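# Replace the shelf's front-right cell with the tray's cell

## Task

Looking at the shelf from its front, exchange the cell at the right end of the front row with the new cell waiting on the tray. The old cell must end up upright on the tray. The new cell must stand upright in the old one's spot, facing the same way. The old cell's air hose must be pushed fully onto either of the new cell's two tubes, and the new cell must be plugged in fully. Throughout, no lid comes off, the remaining cells stay untouched, no cell is tilted much or dropped, and no wire is pulled loose from its plug or socket.

## Robot and tools

Robot: two seven-joint Kinova Gen3 arms, left_arm and right_arm, each carrying a Robotiq 2F-85 two-finger gripper with a wrist camera. The wrist joints (forearm roll, wrist pitch, wrist roll) are weak, about 20.4 N m, and give way if contact plus load needs more.

Frame: every reported position, quaternion (wxyz) and velocity is in the scene frame. Its origin sits at table-top height halfway between the two nominal arm bases; +z points up, +x points out over the table, and left_arm is on the +y side (image left/right may differ). Calibrated bases: left_arm at (+0.018, +0.421, 0) m, right_arm at (-0.023, -0.323, 0) m. On each gripper the fingers extend along its own +z and open and close along its own y. end_effector_position is the spot between the pads when shut; closed fingertips reach about 19 mm past it, fully open ones about 6 mm.

Command row: 16 numbers, each in [-1, 1], one list covering both arms. Order: left dx, dy, dz, rx, ry, rz, left gripper position, left gripper speed, then the same eight for the right arm. Always send all 16 even if one arm is idle. dx..rz are offsets, not poses: they are measured along scene-frame axes from that arm's Hand target as it stood when the action or move began, and rotation is about the hand position. Scale: 1.0 equals 0.6 m of travel or 180 degrees. rx, ry, rz form a single rotation vector. Repeating the same offset in a new call moves the arm further. All zeros re-requests the current Hand target. Gripper position is an absolute setting, not an offset: +1 fully open (85 mm), 0 about 45 mm, -1 shut; the mapping is not linear, so check position_measured_pct (roughly 50 minus 50 times the position number). Gripper speed: -1 about 20 mm/s, 0 about 85, +1 about 150; faster closes grip harder. A 0 in a gripper slot is a real command, so resend the previous values to leave a gripper alone.

Tools:
- execute_actions(actions, cameras): actions is a list of actions; each action is a table of up to 15 rows, one per 1/30 s step, lasting 0.5 s; a short table repeats its final row. Every row in one action counts from the action's starting pose. Images return only for an empty actions list or when cameras names them.
- move(target, speed, blend, blocking, cameras): straight-line path toward one row, or through up to 15 rows, all offsets taken from the same starting Hand targets. speed in m/s, 0.002 to 0.5 (default 0.25). blend in metres rounds corners; 0 stops at each. Gripper numbers of later rows are applied on arrival. Moves cap at 10 s and do not avoid obstacles. The result adds a move: line, e.g. done, off_target, moving, held or fault, plus limits=paced or limits=held.
- wait(seconds 0 to 10), stop() to brake a running move, zoom_image(camera, region [x0,y0,x1,y1], max 504x504 pixels) on the newest image of one camera, clear_fault(arm) after a reported torque fault, read_manual for licences, finished_scene to end (final, irreversible).
Cameras: cam_high, cam_low, cam_shelf, cam_tray, cam_left_wrist, cam_right_wrist, each 672x504.

Results: per arm, end_effector_position (m), end_effector_quat_wxyz, Hand target (the last commanded pose after clipping; next offsets start here), joint positions, velocities and torques, motor temperatures, flange force along the gripper's own axes (includes held weight and some error), Tool commands, and a Wrist depth grid of 7x7 cells in mm (164 to 4000, '-' for no value). Gripper: position_measured_pct; object_status 0 moving, 1 blocked while opening, 2 stopped on an object before the target (firm grip), 3 reached target or pads met (empty or soft grip); motor_current_ma near 1000 when clamped, near 0 empty. Hold the position number steady about 1.3 s to read a stop.

Gripping: close to a position narrower than the part and keep it; release by opening a few mm wider than it.

Things to avoid: dropping or tipping cells, letting go of a moving part, fast impacts, pushing targets past a firm contact (the arms are stiff and press with full motor force), squeezing hard on parts still resting on something, and any contact or squeeze between the two arms, which can end the scene. Orientation commands are clipped to 32 degrees from the current one per step; large turns may swing the elbow. Exceeding a joint torque limit (104.5 N m big joints, 51.3 N m wrist sensors) or straying over 5 degrees from plan stops that arm until clear_fault. Motors heat when holding loads, reaching far or pushing; above 60 °C a MOTOR HOT line appears, at 75 °C the arm sinks for 30 to 60 s. Loose objects may be nudged occasionally. Anything falling off or left off the table fails the task.

Each tool is called after "Request:" in YAML: its name, and indented under it one key for each argument.

## Session

Request:
execute_actions:
  actions: []

Scene clock: 0.00 s.
left_arm: end_effector_position=(+0.1627, +0.1296, +0.2358) position_measured_pct=0.0 object_status=3 motor_current_ma=0 end_effector_quat_wxyz=(-0.062, +0.804, -0.338, +0.485) | right_arm: end_effector_position=(+0.2760, +0.0562, +0.1916) position_measured_pct=0.0 object_status=3 motor_current_ma=0 end_effector_quat_wxyz=(+0.015, +0.391, +0.920, -0.026)
Joint positions: left_arm=[1.635 0.31 0.342 2.452 -1.266 1.212 0.641] | right_arm=[-1.226 0.57 0.431 1.516 -0.202 1.148 -0.018]
Joint velocities: within noise
Joint torques (N m): no reading
Motor temperatures (°C): left_arm=[43 38 43 46 49 46 48] | right_arm=[44 37 39 41 52 52 50]
Flange force (N): no reading
Wrist depth (mm): cam_left_wrist=[337 334 332 331 329 327 324 / 336 335 333 331 329 326 325 / 337 336 333 331 329 327 326 / 338 336 334 332 330 328 326 / 340 337 334 333 331 328 326 / 339 337 335 333 332 330 328 / 340 337 336 334 332 330 328] | cam_right_wrist=[- 184 184 205 205 691 721 / - 198 217 214 211 668 630 / 511 254 238 222 227 573 537 / 852 573 285 604 552 515 477 / 708 604 569 554 508 465 430 / 586 542 539 489 449 416 386 / 524 532 492 452 420 390 363]
Hand target: left_arm +0.1627, +0.1296, +0.2358; -0.062, +0.804, -0.338, +0.485 | right_arm +0.2760, +0.0562, +0.1916; +0.015, +0.391, +0.920, -0.026
Tool commands: left_gripper/position=+1.0 left_gripper/speed=+1.0 right_gripper/position=+1.0 right_gripper/speed=+1.0

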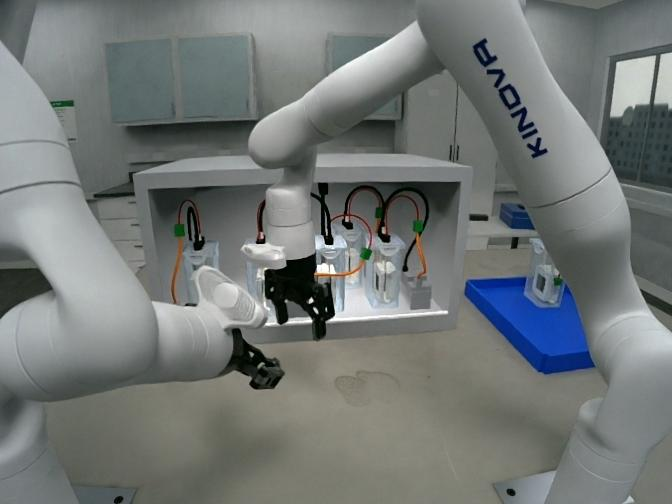

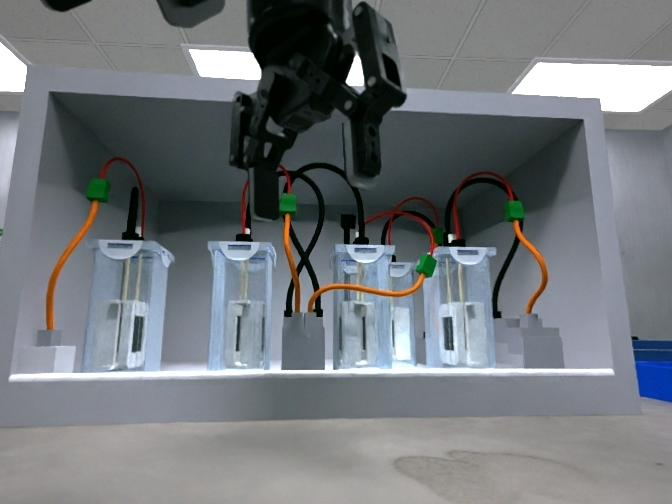

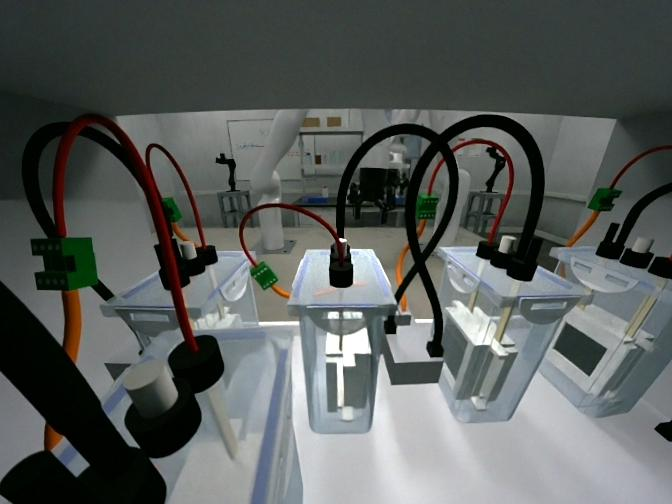

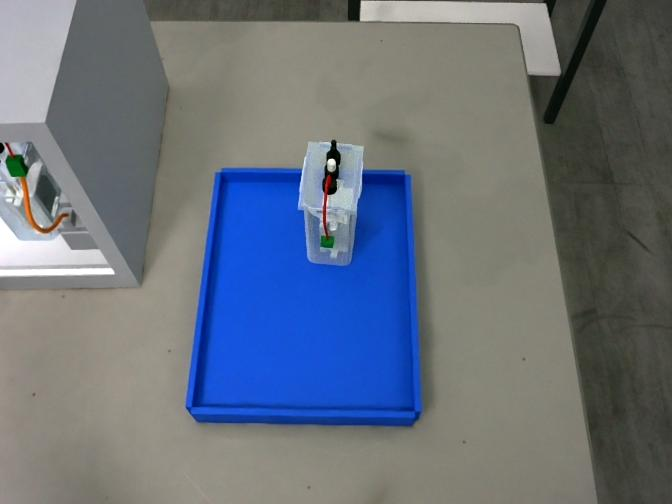

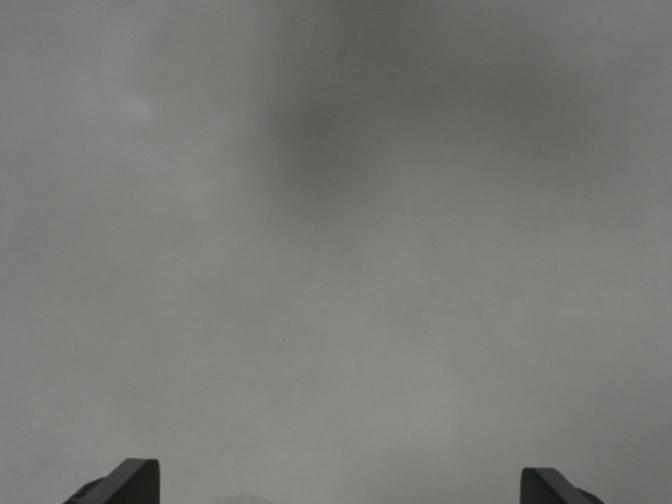

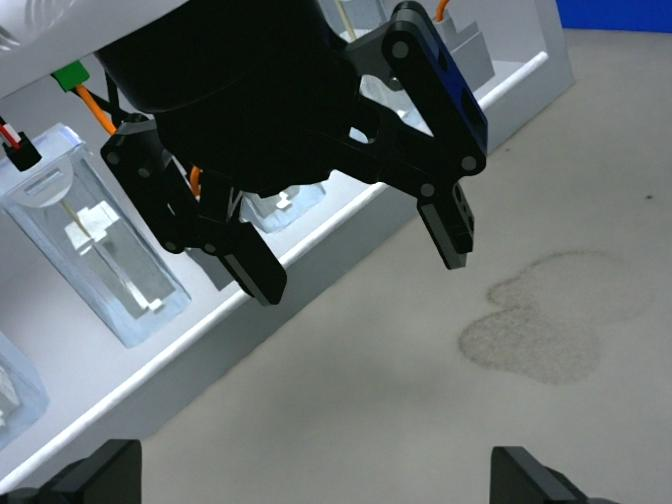

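Request:
zoom_image:
  camera: "cam_low"
  region: [380, 160, 600, 390]

Request:
zoom_image:
  camera: "cam_low"
  region: [180, 140, 450, 390]

Request:
zoom_image:
  camera: "cam_tray"
  region: [260, 120, 400, 280]

Request:
zoom_image:
  camera: "cam_high"
  region: [320, 170, 470, 330]

Request:
zoom_image:
  camera: "cam_shelf"
  region: [0, 100, 300, 400]

Request:
zoom_image:
  camera: "cam_high"
  region: [490, 220, 610, 340]

Scaled by 2.191 from the camera's 672x504 image, which has a finer 960x720 frame.

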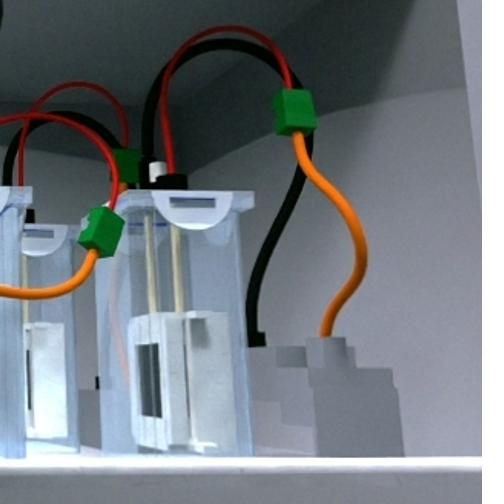

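Scaled by 1.867 from the camera's 672x504 image, which has a finer 960x720 frame.

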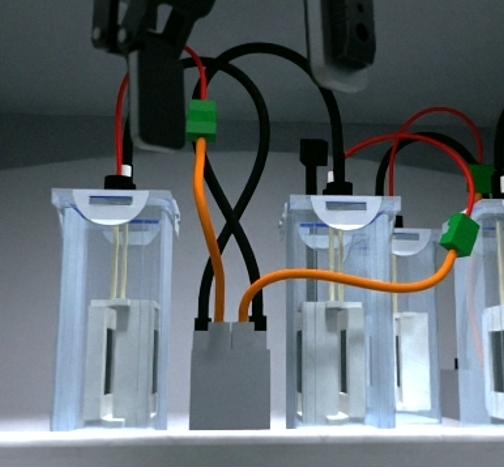

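Scaled by 3.150 from the camera's 672x504 image, which has a finer 960x720 frame.

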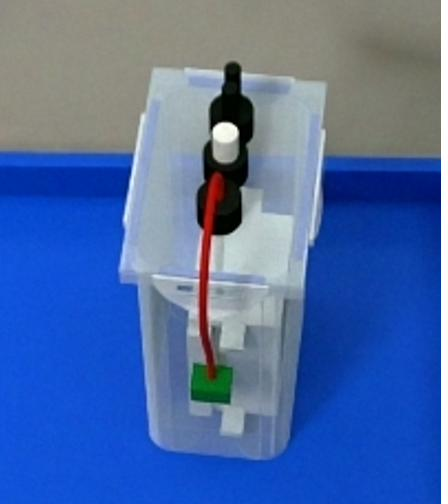

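Scaled by 3.150 from the camera's 672x504 image, which has a finer 960x720 frame.

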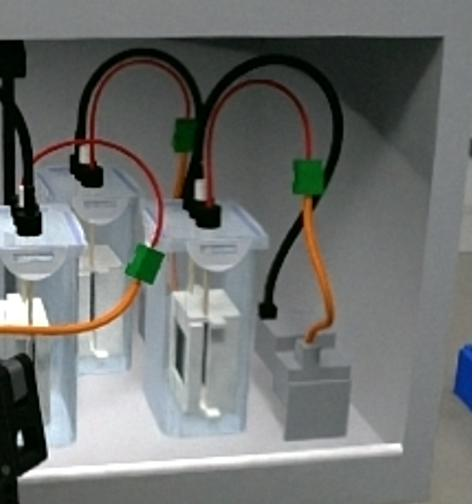

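Scaled by 1.680 from the camera's 672x504 image, which has a finer 960x720 frame.

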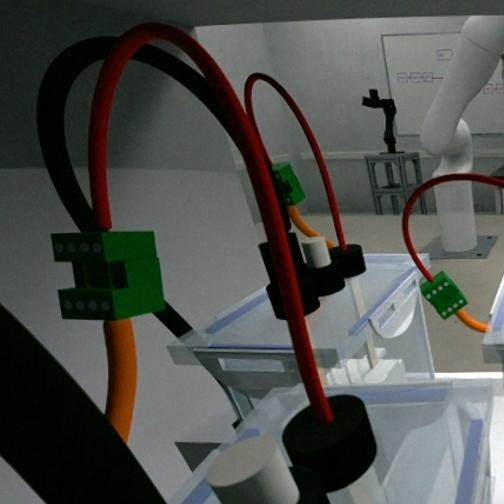

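Scaled by 4.200 from the camera's 672x504 image, which has a finer 960x720 frame.

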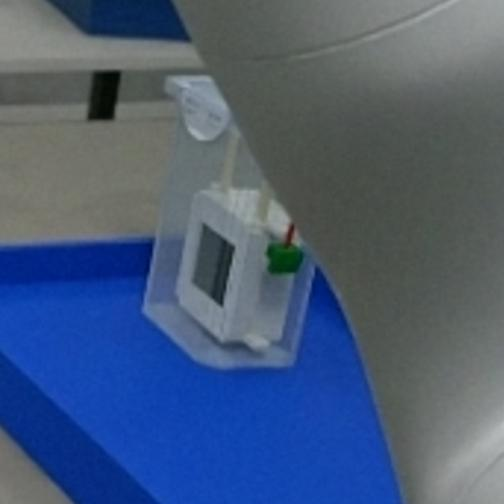

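Request:
move:
  target: [0,0,0,0,0,0,1,1,0.04,-0.70,0.264,0,0,-0.744,1,1]

Request:
move:
  target: [0.30,-0.36,0.08,-0.186,-0.148,0.128,1,1,0.0,-0.40,-0.1,0,-0.4,0,1,1]
  cameras: ["all"]

Scene clock: 9.23 s.
left_arm: end_effector_position=(+0.1627, +0.1296, +0.2358) position_measured_pct=0.0 object_status=3 motor_current_ma=0 end_effector_quat_wxyz=(-0.062, +0.804, -0.338, +0.485) | right_arm: end_effector_position=(+0.3000, -0.3638, +0.3500) position_measured_pct=0.0 object_status=3 motor_current_ma=0 end_effector_quat_wxyz=(-0.019, +1.000, +0.001, -0.024)
Joint positions: left_arm=[1.635 0.31 0.342 2.452 -1.266 1.212 0.641] | right_arm=[-0.945 0.12 1.193 1.665 -0.137 1.488 -1.326]
Joint torques (N m): left_arm=[-1.58 -10.26 -0.48 -1.48 -1.02 2.19 -0.22] | right_arm=[-0.64 -3.74 1.09 -8.1 0.33 0.15 0.3]
Flange force (N): left_arm=[-2.9 7.8 -4.4] | right_arm=[-2.4 0.0 -1.8]
Wrist depth (mm): cam_left_wrist=[494 494 490 487 486 471 462 / 497 494 490 490 486 465 462 / 497 495 493 489 488 465 463 / 499 496 493 491 489 466 463 / 499 497 496 492 490 487 484 / 501 497 494 493 491 490 487 / 499 498 496 496 491 488 488] | cam_right_wrist=[789 801 609 670 688 694 721 / 808 584 662 755 694 670 631 / 513 639 627 676 633 601 537 / 852 600 602 602 587 526 478 / 711 603 569 558 509 464 429 / 586 542 538 490 449 416 386 / 522 532 490 451 420 389 362]
Hand target: left_arm +0.1627, +0.1296, +0.2358; -0.062, +0.804, -0.338, +0.485 | right_arm +0.3001, -0.3638, +0.3500; -0.019, +1.000, +0.001, -0.024
Off the commanded pose: left_arm 0.000 m, 0 deg | right_arm 0.000 m, 0 deg.
move: done

Scene clock: 12.27 s.
left_arm: end_effector_position=(+0.3427, -0.0864, +0.2838) position_measured_pct=0.0 object_status=3 motor_current_ma=0 end_effector_quat_wxyz=(+0.000, +0.707, +0.000, +0.707) | right_arm: end_effector_position=(+0.3000, -0.6038, +0.2900) position_measured_pct=0.0 object_status=3 motor_current_ma=0 end_effector_quat_wxyz=(-0.015, +0.823, +0.011, +0.568)
Joint positions: left_arm=[1.474 0.906 -0.006 1.641 -1.631 1.525 0.978] | right_arm=[-0.722 -1.182 1.335 2.329 0.826 0.271 -1.258]
Joint torques (N m): left_arm=[-1.59 -21.83 -2.37 -3.61 -1.74 2.31 -0.24] | right_arm=[-0.68 12.03 -7.49 -4.27 0.12 -2.69 0.26]
Flange force (N): left_arm=[-2.5 6.9 -2.9] | right_arm=[-1.2 5.8 -7.5]
Wrist depth (mm): cam_left_wrist=[504 684 3070 3055 3070 2631 2652 / 504 742 2610 2531 2717 2774 2695 / 503 678 2621 2621 1807 1718 1590 / 503 738 2674 2684 1480 1046 1464 / 471 740 879 871 464 460 870 / 503 678 677 663 656 638 691 / 502 614 586 584 584 563 593] | cam_right_wrist=[2947 2960 2987 2947 2960 2846 2821 / 340 342 345 348 351 353 356 / 589 566 686 668 651 613 480 / 773 782 789 796 801 685 498 / 443 783 789 646 571 725 477 / 439 483 439 647 446 639 477 / 773 786 790 596 661 638 496]
Hand target: left_arm +0.3426, -0.0864, +0.2838; +0.000, +0.707, +0.000, +0.707 | right_arm +0.3000, -0.6038, +0.2900; -0.015, +0.823, +0.011, +0.568
Off the commanded pose: left_arm 0.000 m, 0 deg | right_arm 0.000 m, 0 deg.
move: done
camera_calibration:
cam_left_wrist: T_world_to_cam=[[-0.0266311, -0.999285, 0.0268282, -0.0923446], [0.0103775, -0.0271127, -0.999579, 0.334902], [0.999591, -0.0263415, 0.0110921, -0.204358], [0, 0, 0, 1]] pos_world=[0.198339, -0.0885816, 0.339505]
cam_right_wrist: T_world_to_cam=[[0.054631, -0.998503, 0.00258757, -0.621107], [-0.349334, -0.0215406, -0.936751, 0.424742], [0.935404, 0.0502717, -0.349988, 0.00092777], [0, 0, 0, 1]] pos_world=[0.18144, -0.611074, 0.399809]

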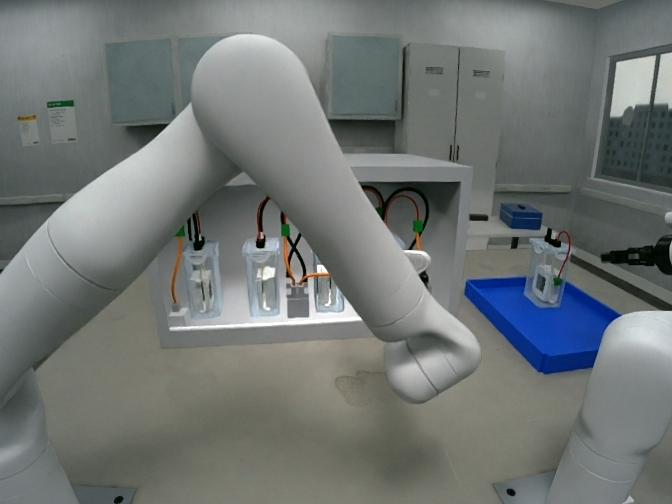

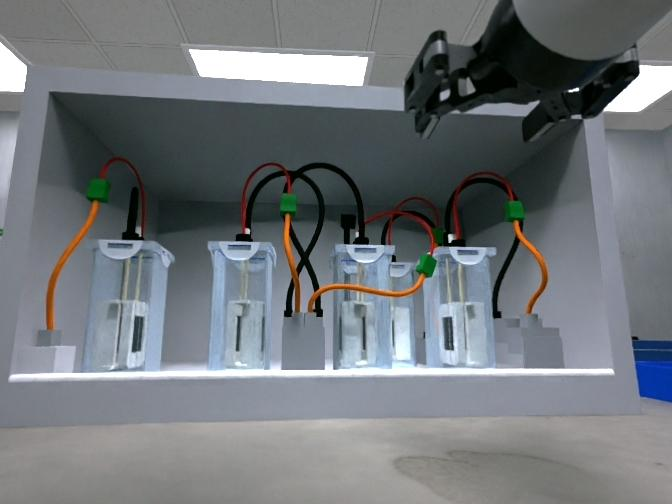

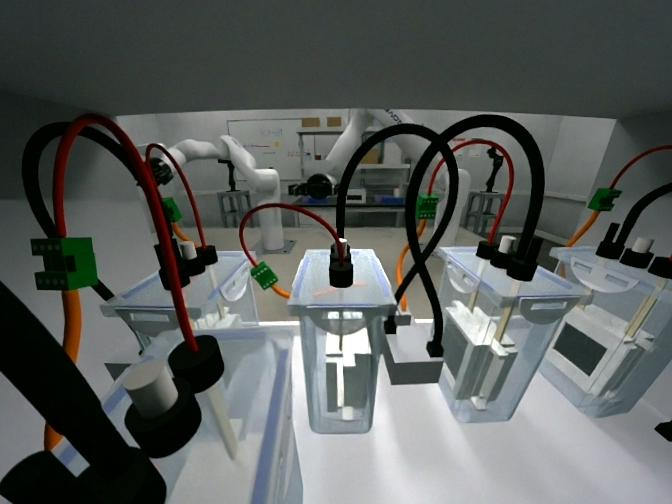

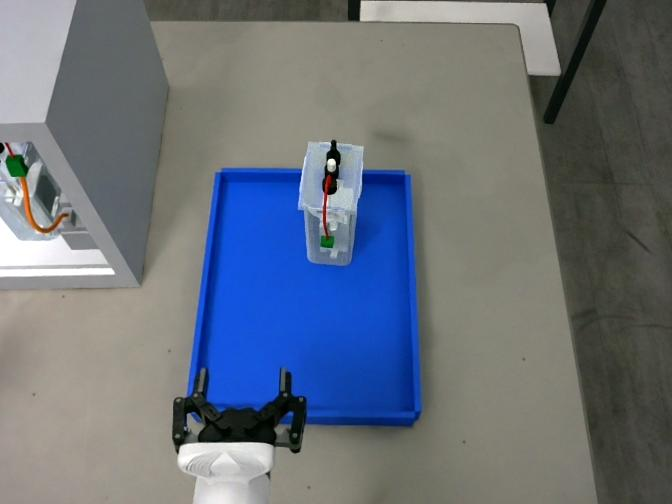

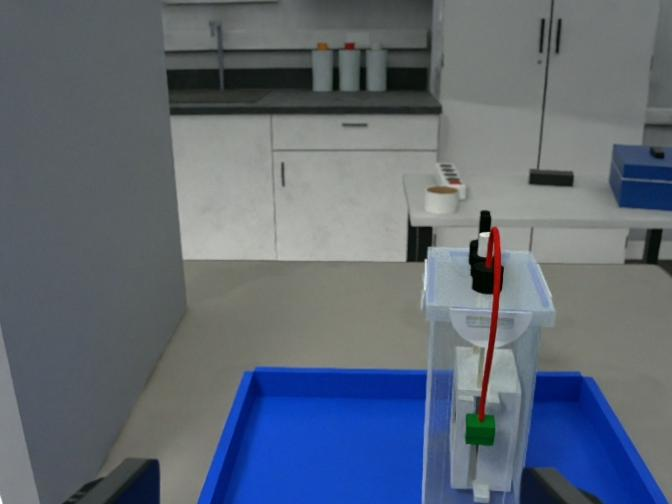

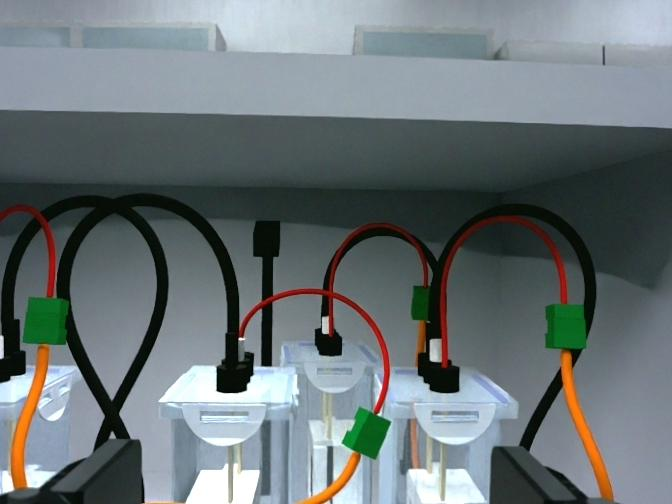

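Request:
zoom_image:
  camera: "cam_right_wrist"
  region: [360, 180, 640, 504]

Request:
zoom_image:
  camera: "cam_left_wrist"
  region: [380, 190, 600, 504]

Request:
zoom_image:
  camera: "cam_right_wrist"
  region: [140, 180, 400, 504]

Scaled by 1.556.

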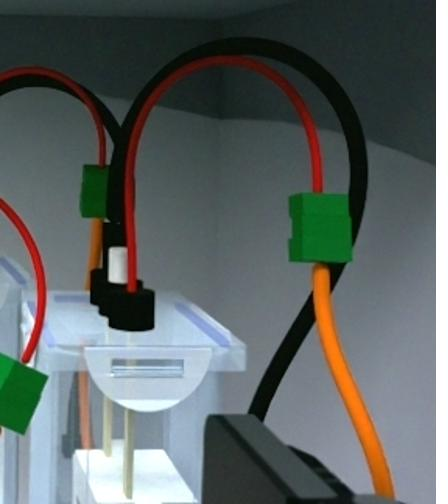

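Scaled by 1.605.

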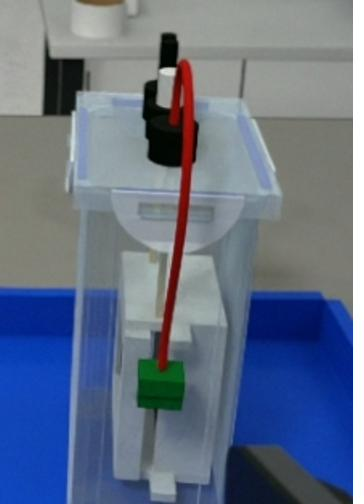

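Scaled by 1.556.

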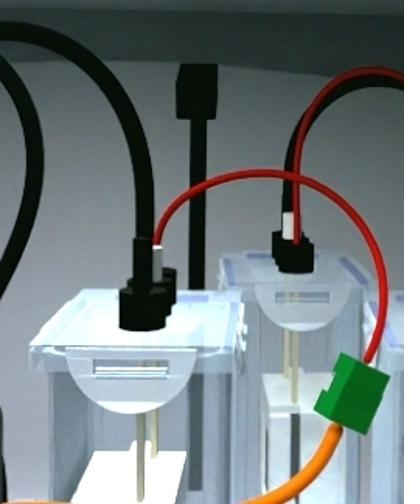

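Request:
move:
  target: [0.22,-0.22,0.04,0,0,0,1,1,0.15,-0.15,0.06,0,0.05,0,1,1]
  cameras: ["all"]

Scene clock: 18.27 s.
left_arm: end_effector_position=(+0.4747, -0.2184, +0.3078) position_measured_pct=0.0 object_status=3 motor_current_ma=0 end_effector_quat_wxyz=(+0.000, +0.707, +0.000, +0.707) | right_arm: end_effector_position=(+0.3900, -0.6938, +0.3260) position_measured_pct=0.0 object_status=3 motor_current_ma=0 end_effector_quat_wxyz=(-0.015, +0.865, +0.010, +0.502)
Joint positions: left_arm=[1.29 1.135 -0.014 0.948 -1.691 1.337 0.529] | right_arm=[-1.049 -1.073 1.379 1.872 0.732 0.566 -1.233]
Joint torques (N m): left_arm=[-1.56 -27.54 -2.61 -6.91 -2.59 1.39 -0.25] | right_arm=[-0.68 15.18 -9.17 -5.24 -0.01 -2.37 0.27]
Flange force (N): left_arm=[-1.6 11.4 0.1] | right_arm=[-1.6 3.7 -2.7]
Wrist depth (mm): cam_left_wrist=[689 2394 2302 2326 2590 2570 2642 / 692 2483 2511 2521 1625 1605 1414 / 697 2642 2621 2652 2858 2833 2870 / 694 902 933 940 930 935 900 / 695 760 762 400 428 764 759 / 644 613 617 442 603 645 660 / 583 558 559 546 560 569 584] | cam_right_wrist=[214 216 218 220 223 225 227 / 240 234 228 223 223 225 227 / 500 602 449 532 473 324 240 / 651 659 661 671 471 335 249 / 651 658 661 670 608 332 247 / 653 459 457 671 426 331 237 / 386 428 375 400 425 329 246]
Hand target: left_arm +0.4747, -0.2184, +0.3078; +0.000, +0.707, +0.000, +0.707 | right_arm +0.3900, -0.6938, +0.3260; -0.015, +0.865, +0.010, +0.502
Off the commanded pose: left_arm 0.000 m, 0 deg | right_arm 0.000 m, 0 deg.
move: done
camera_calibration:
cam_left_wrist: T_world_to_cam=[[-0.0266311, -0.999285, 0.0268282, -0.221379], [0.0103775, -0.0271127, -0.999579, 0.353943], [0.999591, -0.0263415, 0.0110921, -0.340047], [0, 0, 0, 1]] pos_world=[0.330339, -0.220582, 0.363505]
cam_right_wrist: T_world_to_cam=[[0.054318, -0.998505, -0.00607882, -0.713034], [-0.491562, -0.0214406, -0.870579, 0.521917], [0.869147, 0.0502762, -0.491991, 0.00591712], [0, 0, 0, 1]] pos_world=[0.290142, -0.701075, 0.452946]

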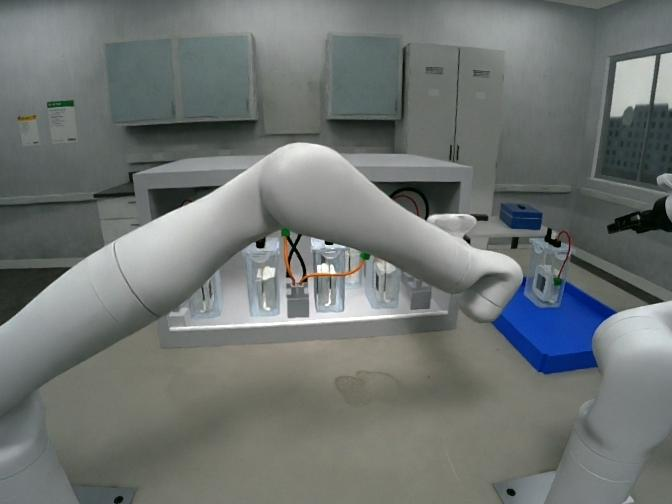

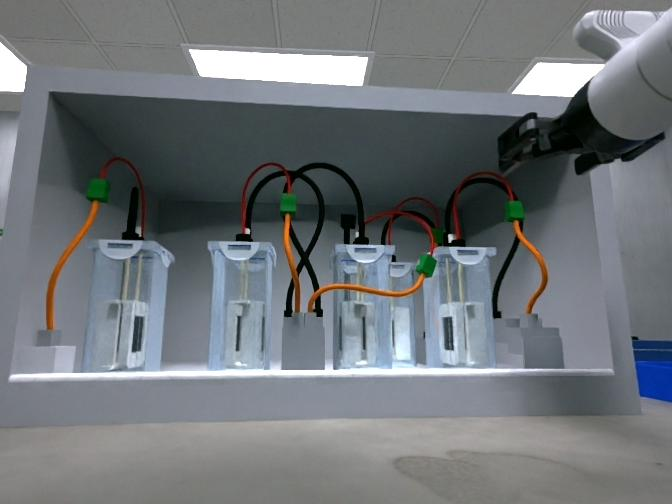

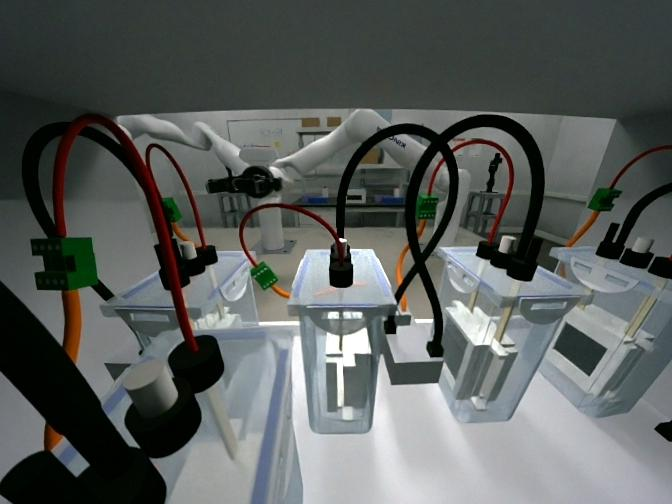

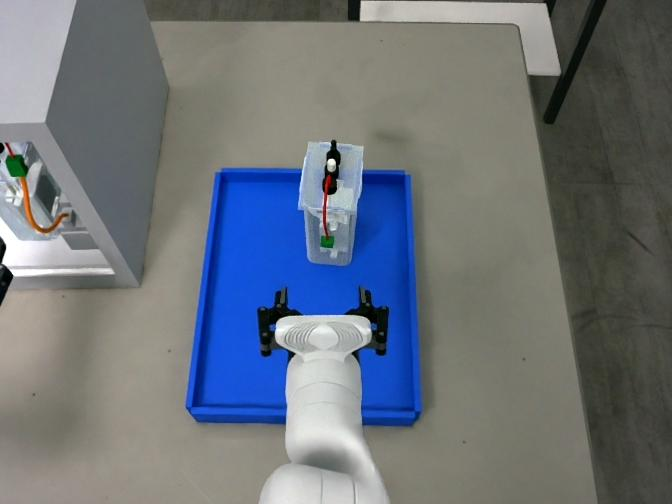

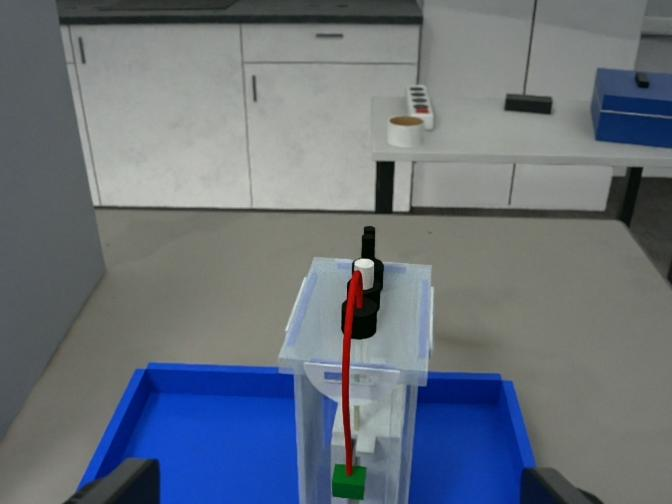

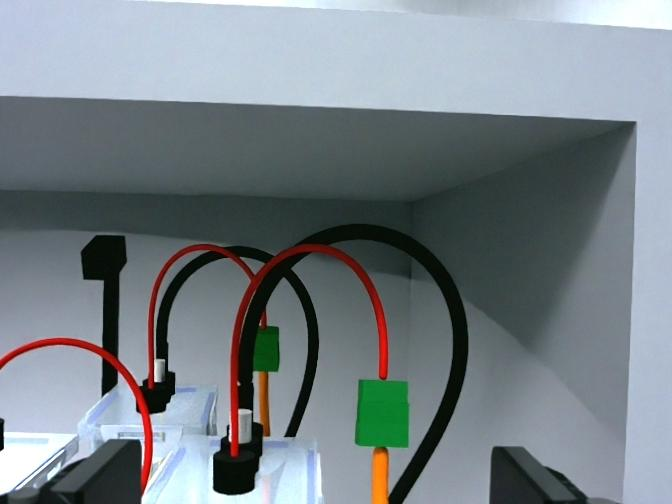

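Request:
zoom_image:
  camera: "cam_right_wrist"
  region: [330, 340, 440, 504]

Request:
zoom_image:
  camera: "cam_right_wrist"
  region: [180, 370, 340, 504]

Request:
zoom_image:
  camera: "cam_left_wrist"
  region: [270, 210, 450, 390]

Request:
zoom_image:
  camera: "cam_left_wrist"
  region: [270, 380, 450, 504]

Request:
zoom_image:
  camera: "cam_shelf"
  region: [10, 200, 130, 350]

Request:
zoom_image:
  camera: "cam_shelf"
  region: [90, 160, 260, 330]

Scaled by 3.073.

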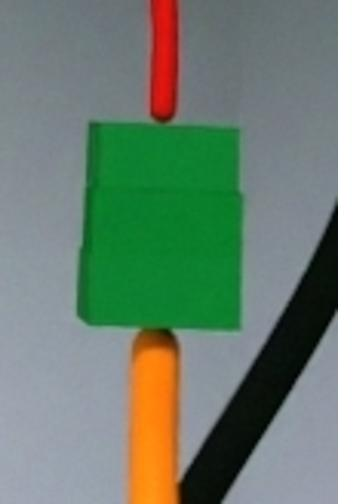

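Scaled by 3.150.

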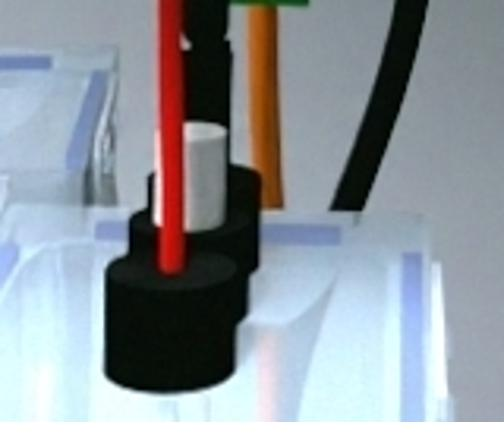

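Scaled by 2.800.

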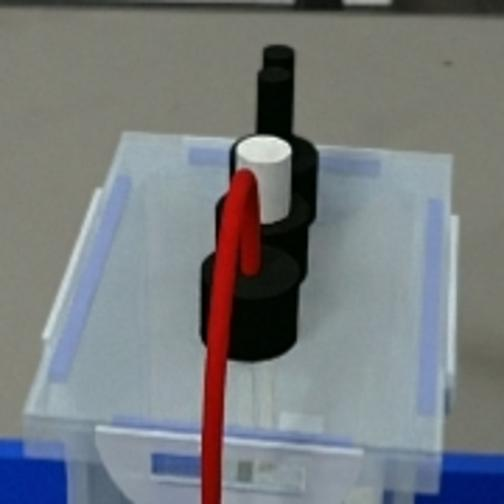

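Scaled by 2.800.

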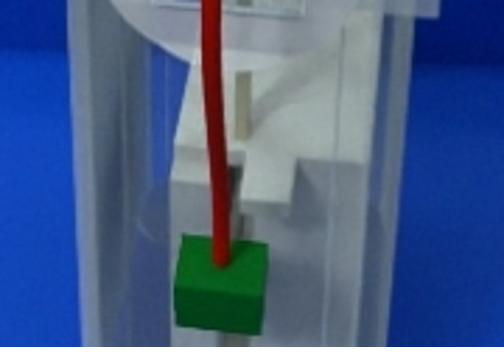

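Scaled by 3.360 from the camera's 672x504 image, which has a finer 960x720 frame.

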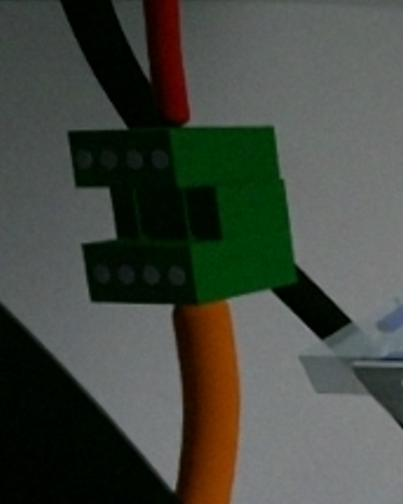

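Scaled by 2.965 from the camera's 672x504 image, which has a finer 960x720 frame.

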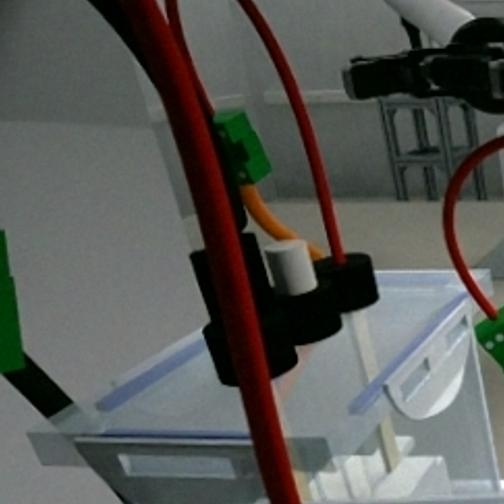

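Request:
zoom_image:
  camera: "cam_tray"
  region: [300, 130, 365, 200]

Request:
zoom_image:
  camera: "cam_left_wrist"
  region: [330, 215, 400, 345]

Request:
zoom_image:
  camera: "cam_low"
  region: [80, 150, 180, 260]

Scaled by 7.200 from the camera's 672x504 image, which has a finer 960x720 frame.

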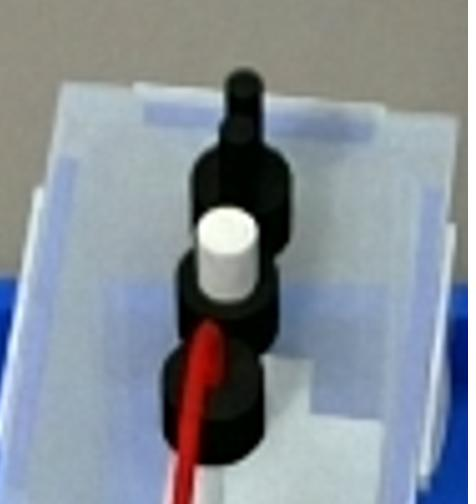

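Scaled by 3.877.

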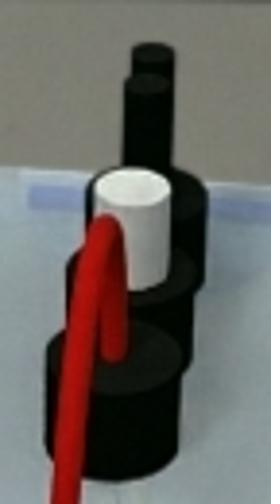

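Scaled by 4.582 from the camera's 672x504 image, which has a finer 960x720 frame.

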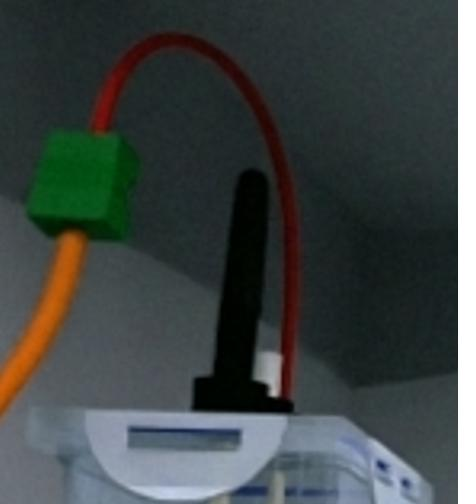

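Request:
move:
  target: [0.170,0.112,-0.081,0.0186,0.1325,-0.0877,1,1,0.257,0.19,-0.11,-0.003,0.009,-0.21,1,1]
  cameras: ["all"]

Scene clock: 24.77 s.
left_arm: end_effector_position=(+0.5767, -0.1512, +0.2592) position_measured_pct=0.0 object_status=3 motor_current_ma=0 end_effector_quat_wxyz=(+0.076, +0.830, -0.117, +0.539) | right_arm: end_effector_position=(+0.5442, -0.5798, +0.2600) position_measured_pct=0.0 object_status=3 motor_current_ma=0 end_effector_quat_wxyz=(+0.152, +0.828, -0.268, +0.468)
Joint positions: left_arm=[0.926 0.839 0.098 1.348 -1.718 0.706 0.465] | right_arm=[-3.29 -0.503 3.745 2.042 -0.212 -0.313 -1.736]
Joint torques (N m): left_arm=[-1.58 -25.08 -0.65 -7.59 -1.64 1.04 -0.24] | right_arm=[-0.68 16.91 3.3 -7.17 0.27 -2.49 0.28]
Flange force (N): left_arm=[0.7 7.9 4.1] | right_arm=[-1.1 -1.2 7.2]
Wrist depth (mm): cam_left_wrist=[2302 2465 1575 1460 3663 3113 2695 / 1337 1373 1454 1500 3684 3349 2846 / 2105 2695 2858 930 2729 2960 2798 / 737 738 761 338 306 771 2376 / 627 628 634 298 279 291 639 / 537 551 551 467 254 267 542 / 487 489 449 454 333 441 493] | cam_right_wrist=[457 485 501 227 399 254 274 / 476 505 519 542 457 360 266 / 418 514 543 578 470 366 275 / 304 314 288 293 481 294 184 / 458 374 250 238 303 330 274 / 362 364 209 216 218 383 287 / - 371 - - - 350 306]
Hand target: left_arm +0.5767, -0.1512, +0.2592; +0.076, +0.830, -0.117, +0.539 | right_arm +0.5443, -0.5798, +0.2600; +0.152, +0.828, -0.268, +0.468
Off the commanded pose: left_arm 0.000 m, 0 deg | right_arm 0.000 m, 0 deg.
move: done
camera_calibration:
cam_left_wrist: T_world_to_cam=[[-0.288701, -0.956763, 0.0354396, 0.00512225], [-0.389278, 0.0834845, -0.917329, 0.532056], [0.874708, -0.278629, -0.396549, -0.300104], [0, 0, 0, 1]] pos_world=[0.4711, -0.123135, 0.368884]
cam_right_wrist: T_world_to_cam=[[-0.568979, -0.822287, 0.0103585, -0.170885], [-0.426808, 0.284515, -0.85842, 0.681736], [0.70292, -0.492845, -0.512842, -0.385242], [0, 0, 0, 1]] pos_world=[0.464535, -0.524345, 0.389417]

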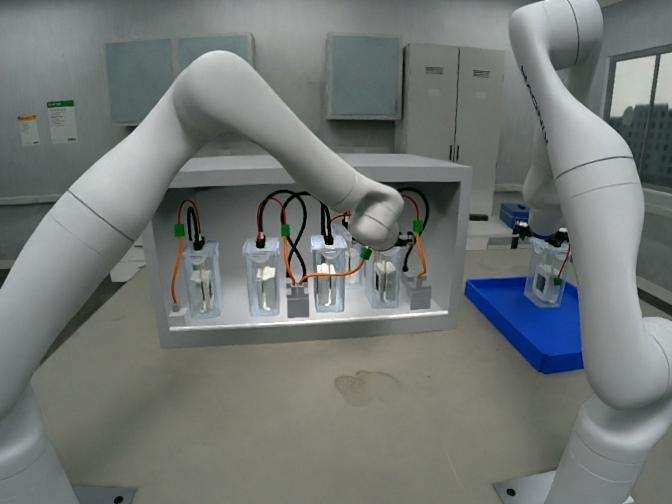

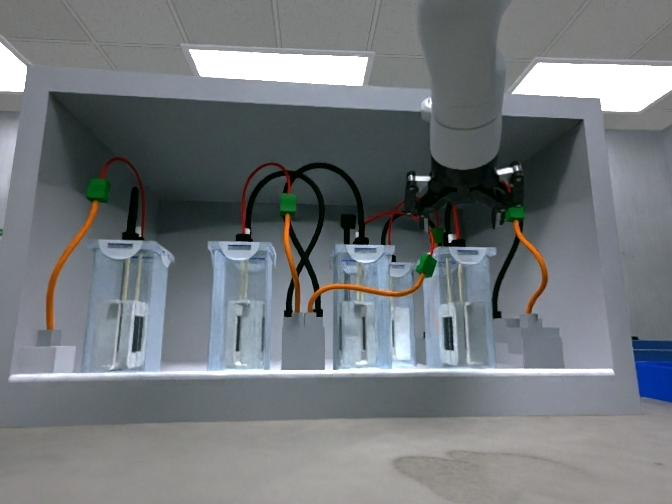

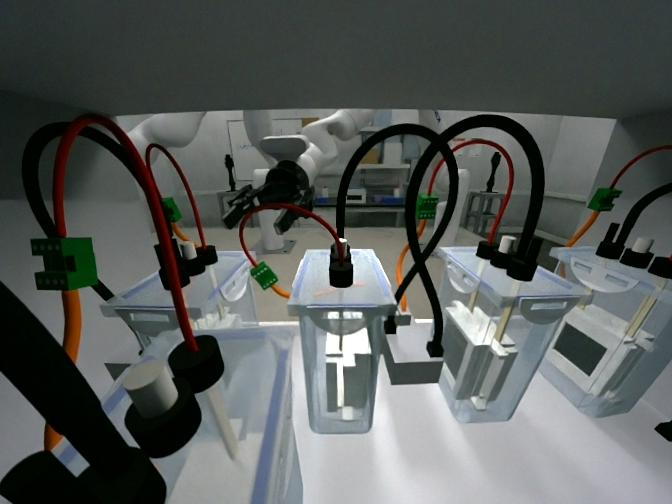

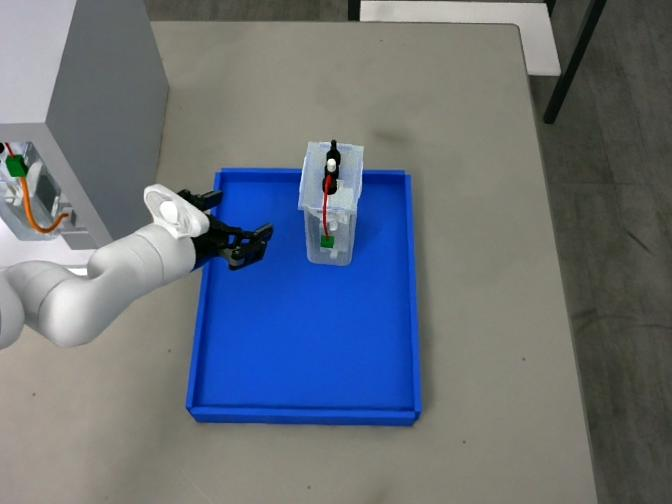

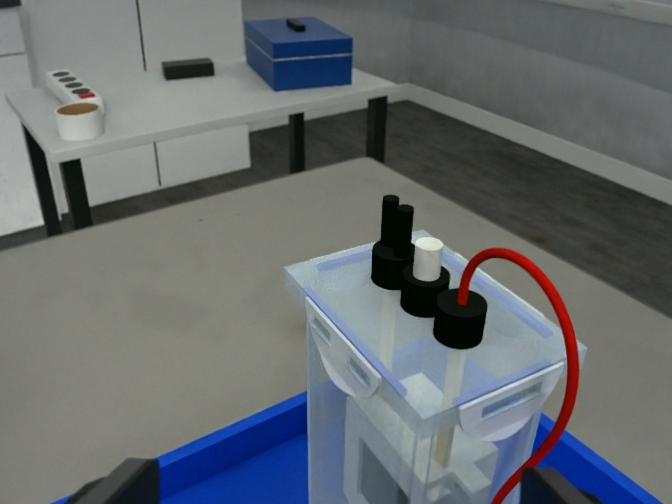

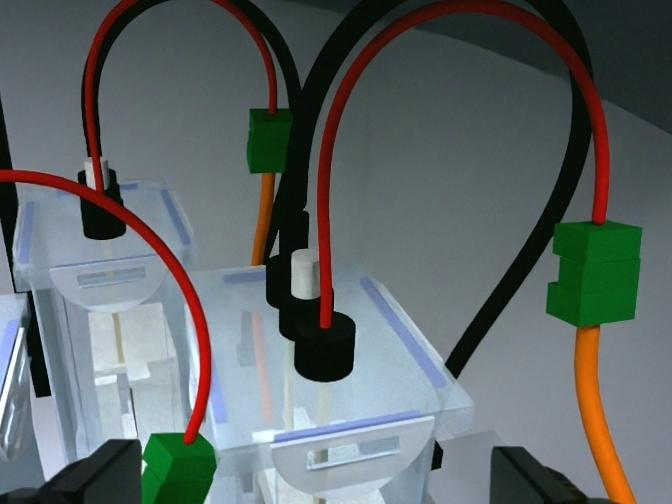

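Request:
zoom_image:
  camera: "cam_left_wrist"
  region: [280, 180, 600, 400]

Request:
zoom_image:
  camera: "cam_right_wrist"
  region: [180, 180, 380, 400]

Request:
zoom_image:
  camera: "cam_right_wrist"
  region: [530, 200, 672, 350]

Request:
zoom_image:
  camera: "cam_left_wrist"
  region: [290, 330, 500, 504]

Scaled by 1.575.

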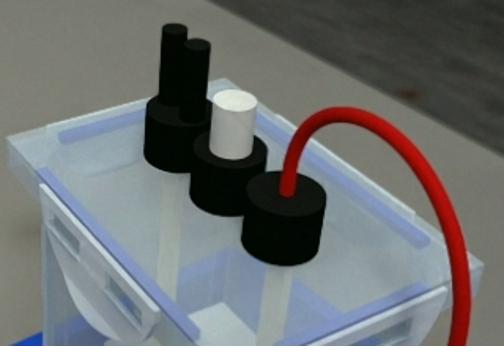

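Scaled by 2.291.

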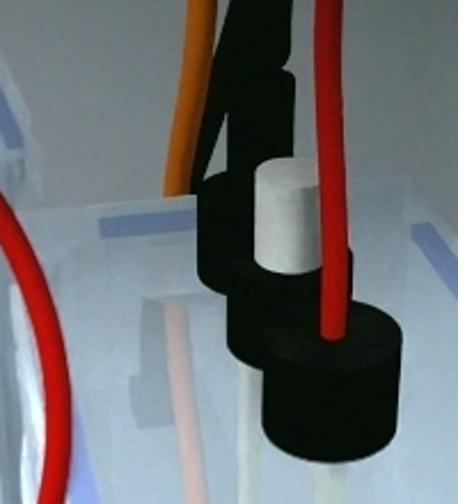

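Scaled by 3.360.

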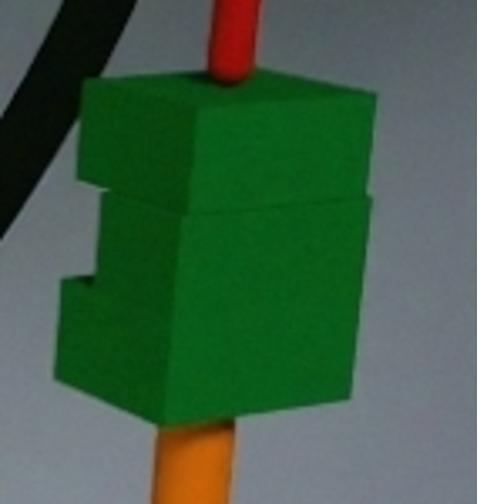

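Scaled by 2.400.

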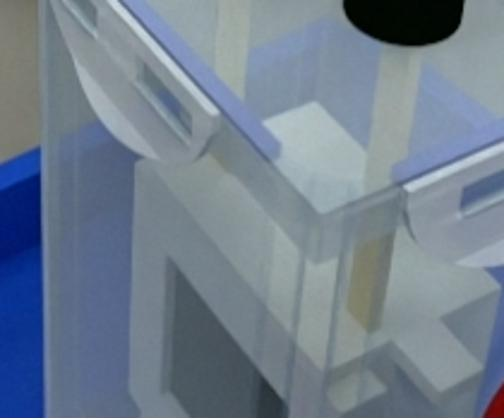

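Request:
move:
  target: [-0.0878,-0.078,0.0447,-0.0523,-0.1231,-0.0766,0.1,1,-0.207,0.267,0.1,0.0152,-0.1866,0.4376,0.1,1]
  cameras: ["cam_right_wrist","cam_left_wrist","cam_low"]

Scene clock: 36.07 s.
left_arm: end_effector_position=(+0.5240, -0.1980, +0.2861) position_measured_pct=45.0 object_status=3 motor_current_ma=0 end_effector_quat_wxyz=(+0.183, +0.683, -0.183, +0.683) | right_arm: end_effector_position=(+0.4200, -0.4196, +0.3200) position_measured_pct=45.0 object_status=3 motor_current_ma=0 end_effector_quat_wxyz=(-0.271, +0.654, +0.270, +0.653)
Joint positions: left_arm=[1.011 0.919 0.026 1.593 -2.521 1.048 1.204] | right_arm=[-2.291 -0.697 3.316 2.058 1.696 -1.74 -1.944]
Joint torques (N m): left_arm=[-1.58 -24.55 -0.96 -6.1 -1.02 2.64 -0.25] | right_arm=[-0.67 17.82 -0.61 -2.24 -0.69 -2.79 0.26]
Flange force (N): left_arm=[-2.2 6.4 4.7] | right_arm=[-4.2 4.8 -1.2]
Wrist depth (mm): cam_left_wrist=[- - - - - 3315 2798 / - - - - 3418 3028 2809 / - 516 402 345 289 313 432 / 856 961 1061 923 289 313 406 / 872 976 1049 949 288 312 407 / 361 394 602 607 288 314 406 / 294 333 478 456 287 313 407] | cam_right_wrist=[212 209 208 206 207 227 245 / 332 327 323 319 303 260 246 / 538 570 474 390 321 266 248 / 540 577 518 376 320 266 248 / 533 605 518 363 320 266 250 / 543 608 544 240 321 266 251 / 307 328 516 388 320 266 252]
Hand target: left_arm +0.5240, -0.1980, +0.2861; +0.183, +0.683, -0.183, +0.683 | right_arm +0.4200, -0.4196, +0.3200; -0.271, +0.654, +0.270, +0.653
Off the commanded pose: left_arm 0.000 m, 0 deg | right_arm 0.000 m, 0 deg.
move: done
camera_calibration:
cam_left_wrist: T_world_to_cam=[[-0.522967, -0.851928, 0.0269045, 0.0901739], [-0.00444694, -0.0288374, -0.999574, 0.339749], [0.852341, -0.522864, 0.0112925, -0.409761], [0, 0, 0, 1]] pos_world=[0.397925, -0.12763, 0.341805]
cam_right_wrist: T_world_to_cam=[[0.716092, -0.69775, 0.0188991, -0.600655], [0.0155932, -0.0110777, -0.999817, 0.370024], [0.697832, 0.716255, 0.00294756, 0.156131], [0, 0, 0, 1]] pos_world=[0.315401, -0.526837, 0.380848]
Images, in order (width x height): cam_low 672x504, cam_left_wrist 672x504, cam_right_wrist 672x504.

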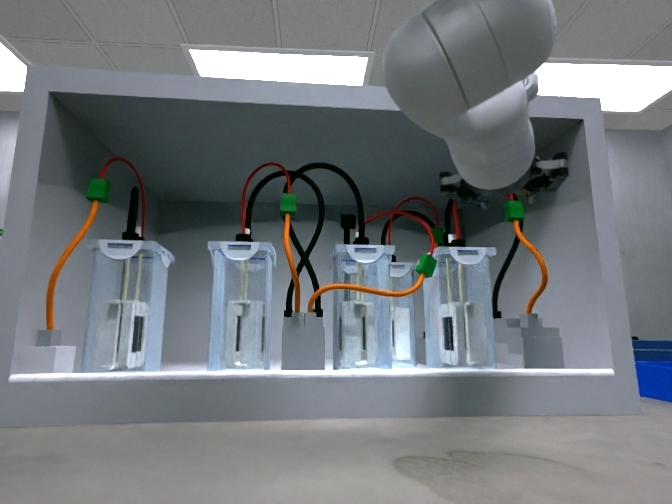

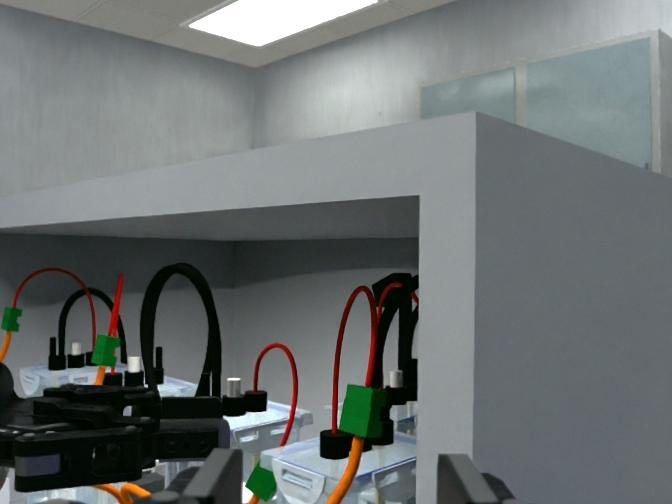

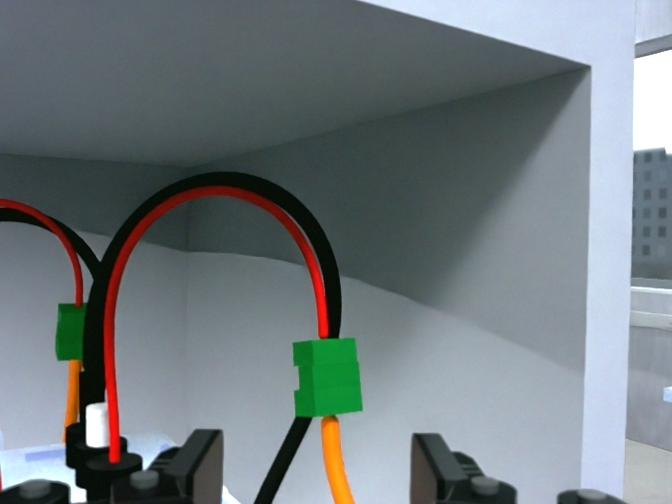

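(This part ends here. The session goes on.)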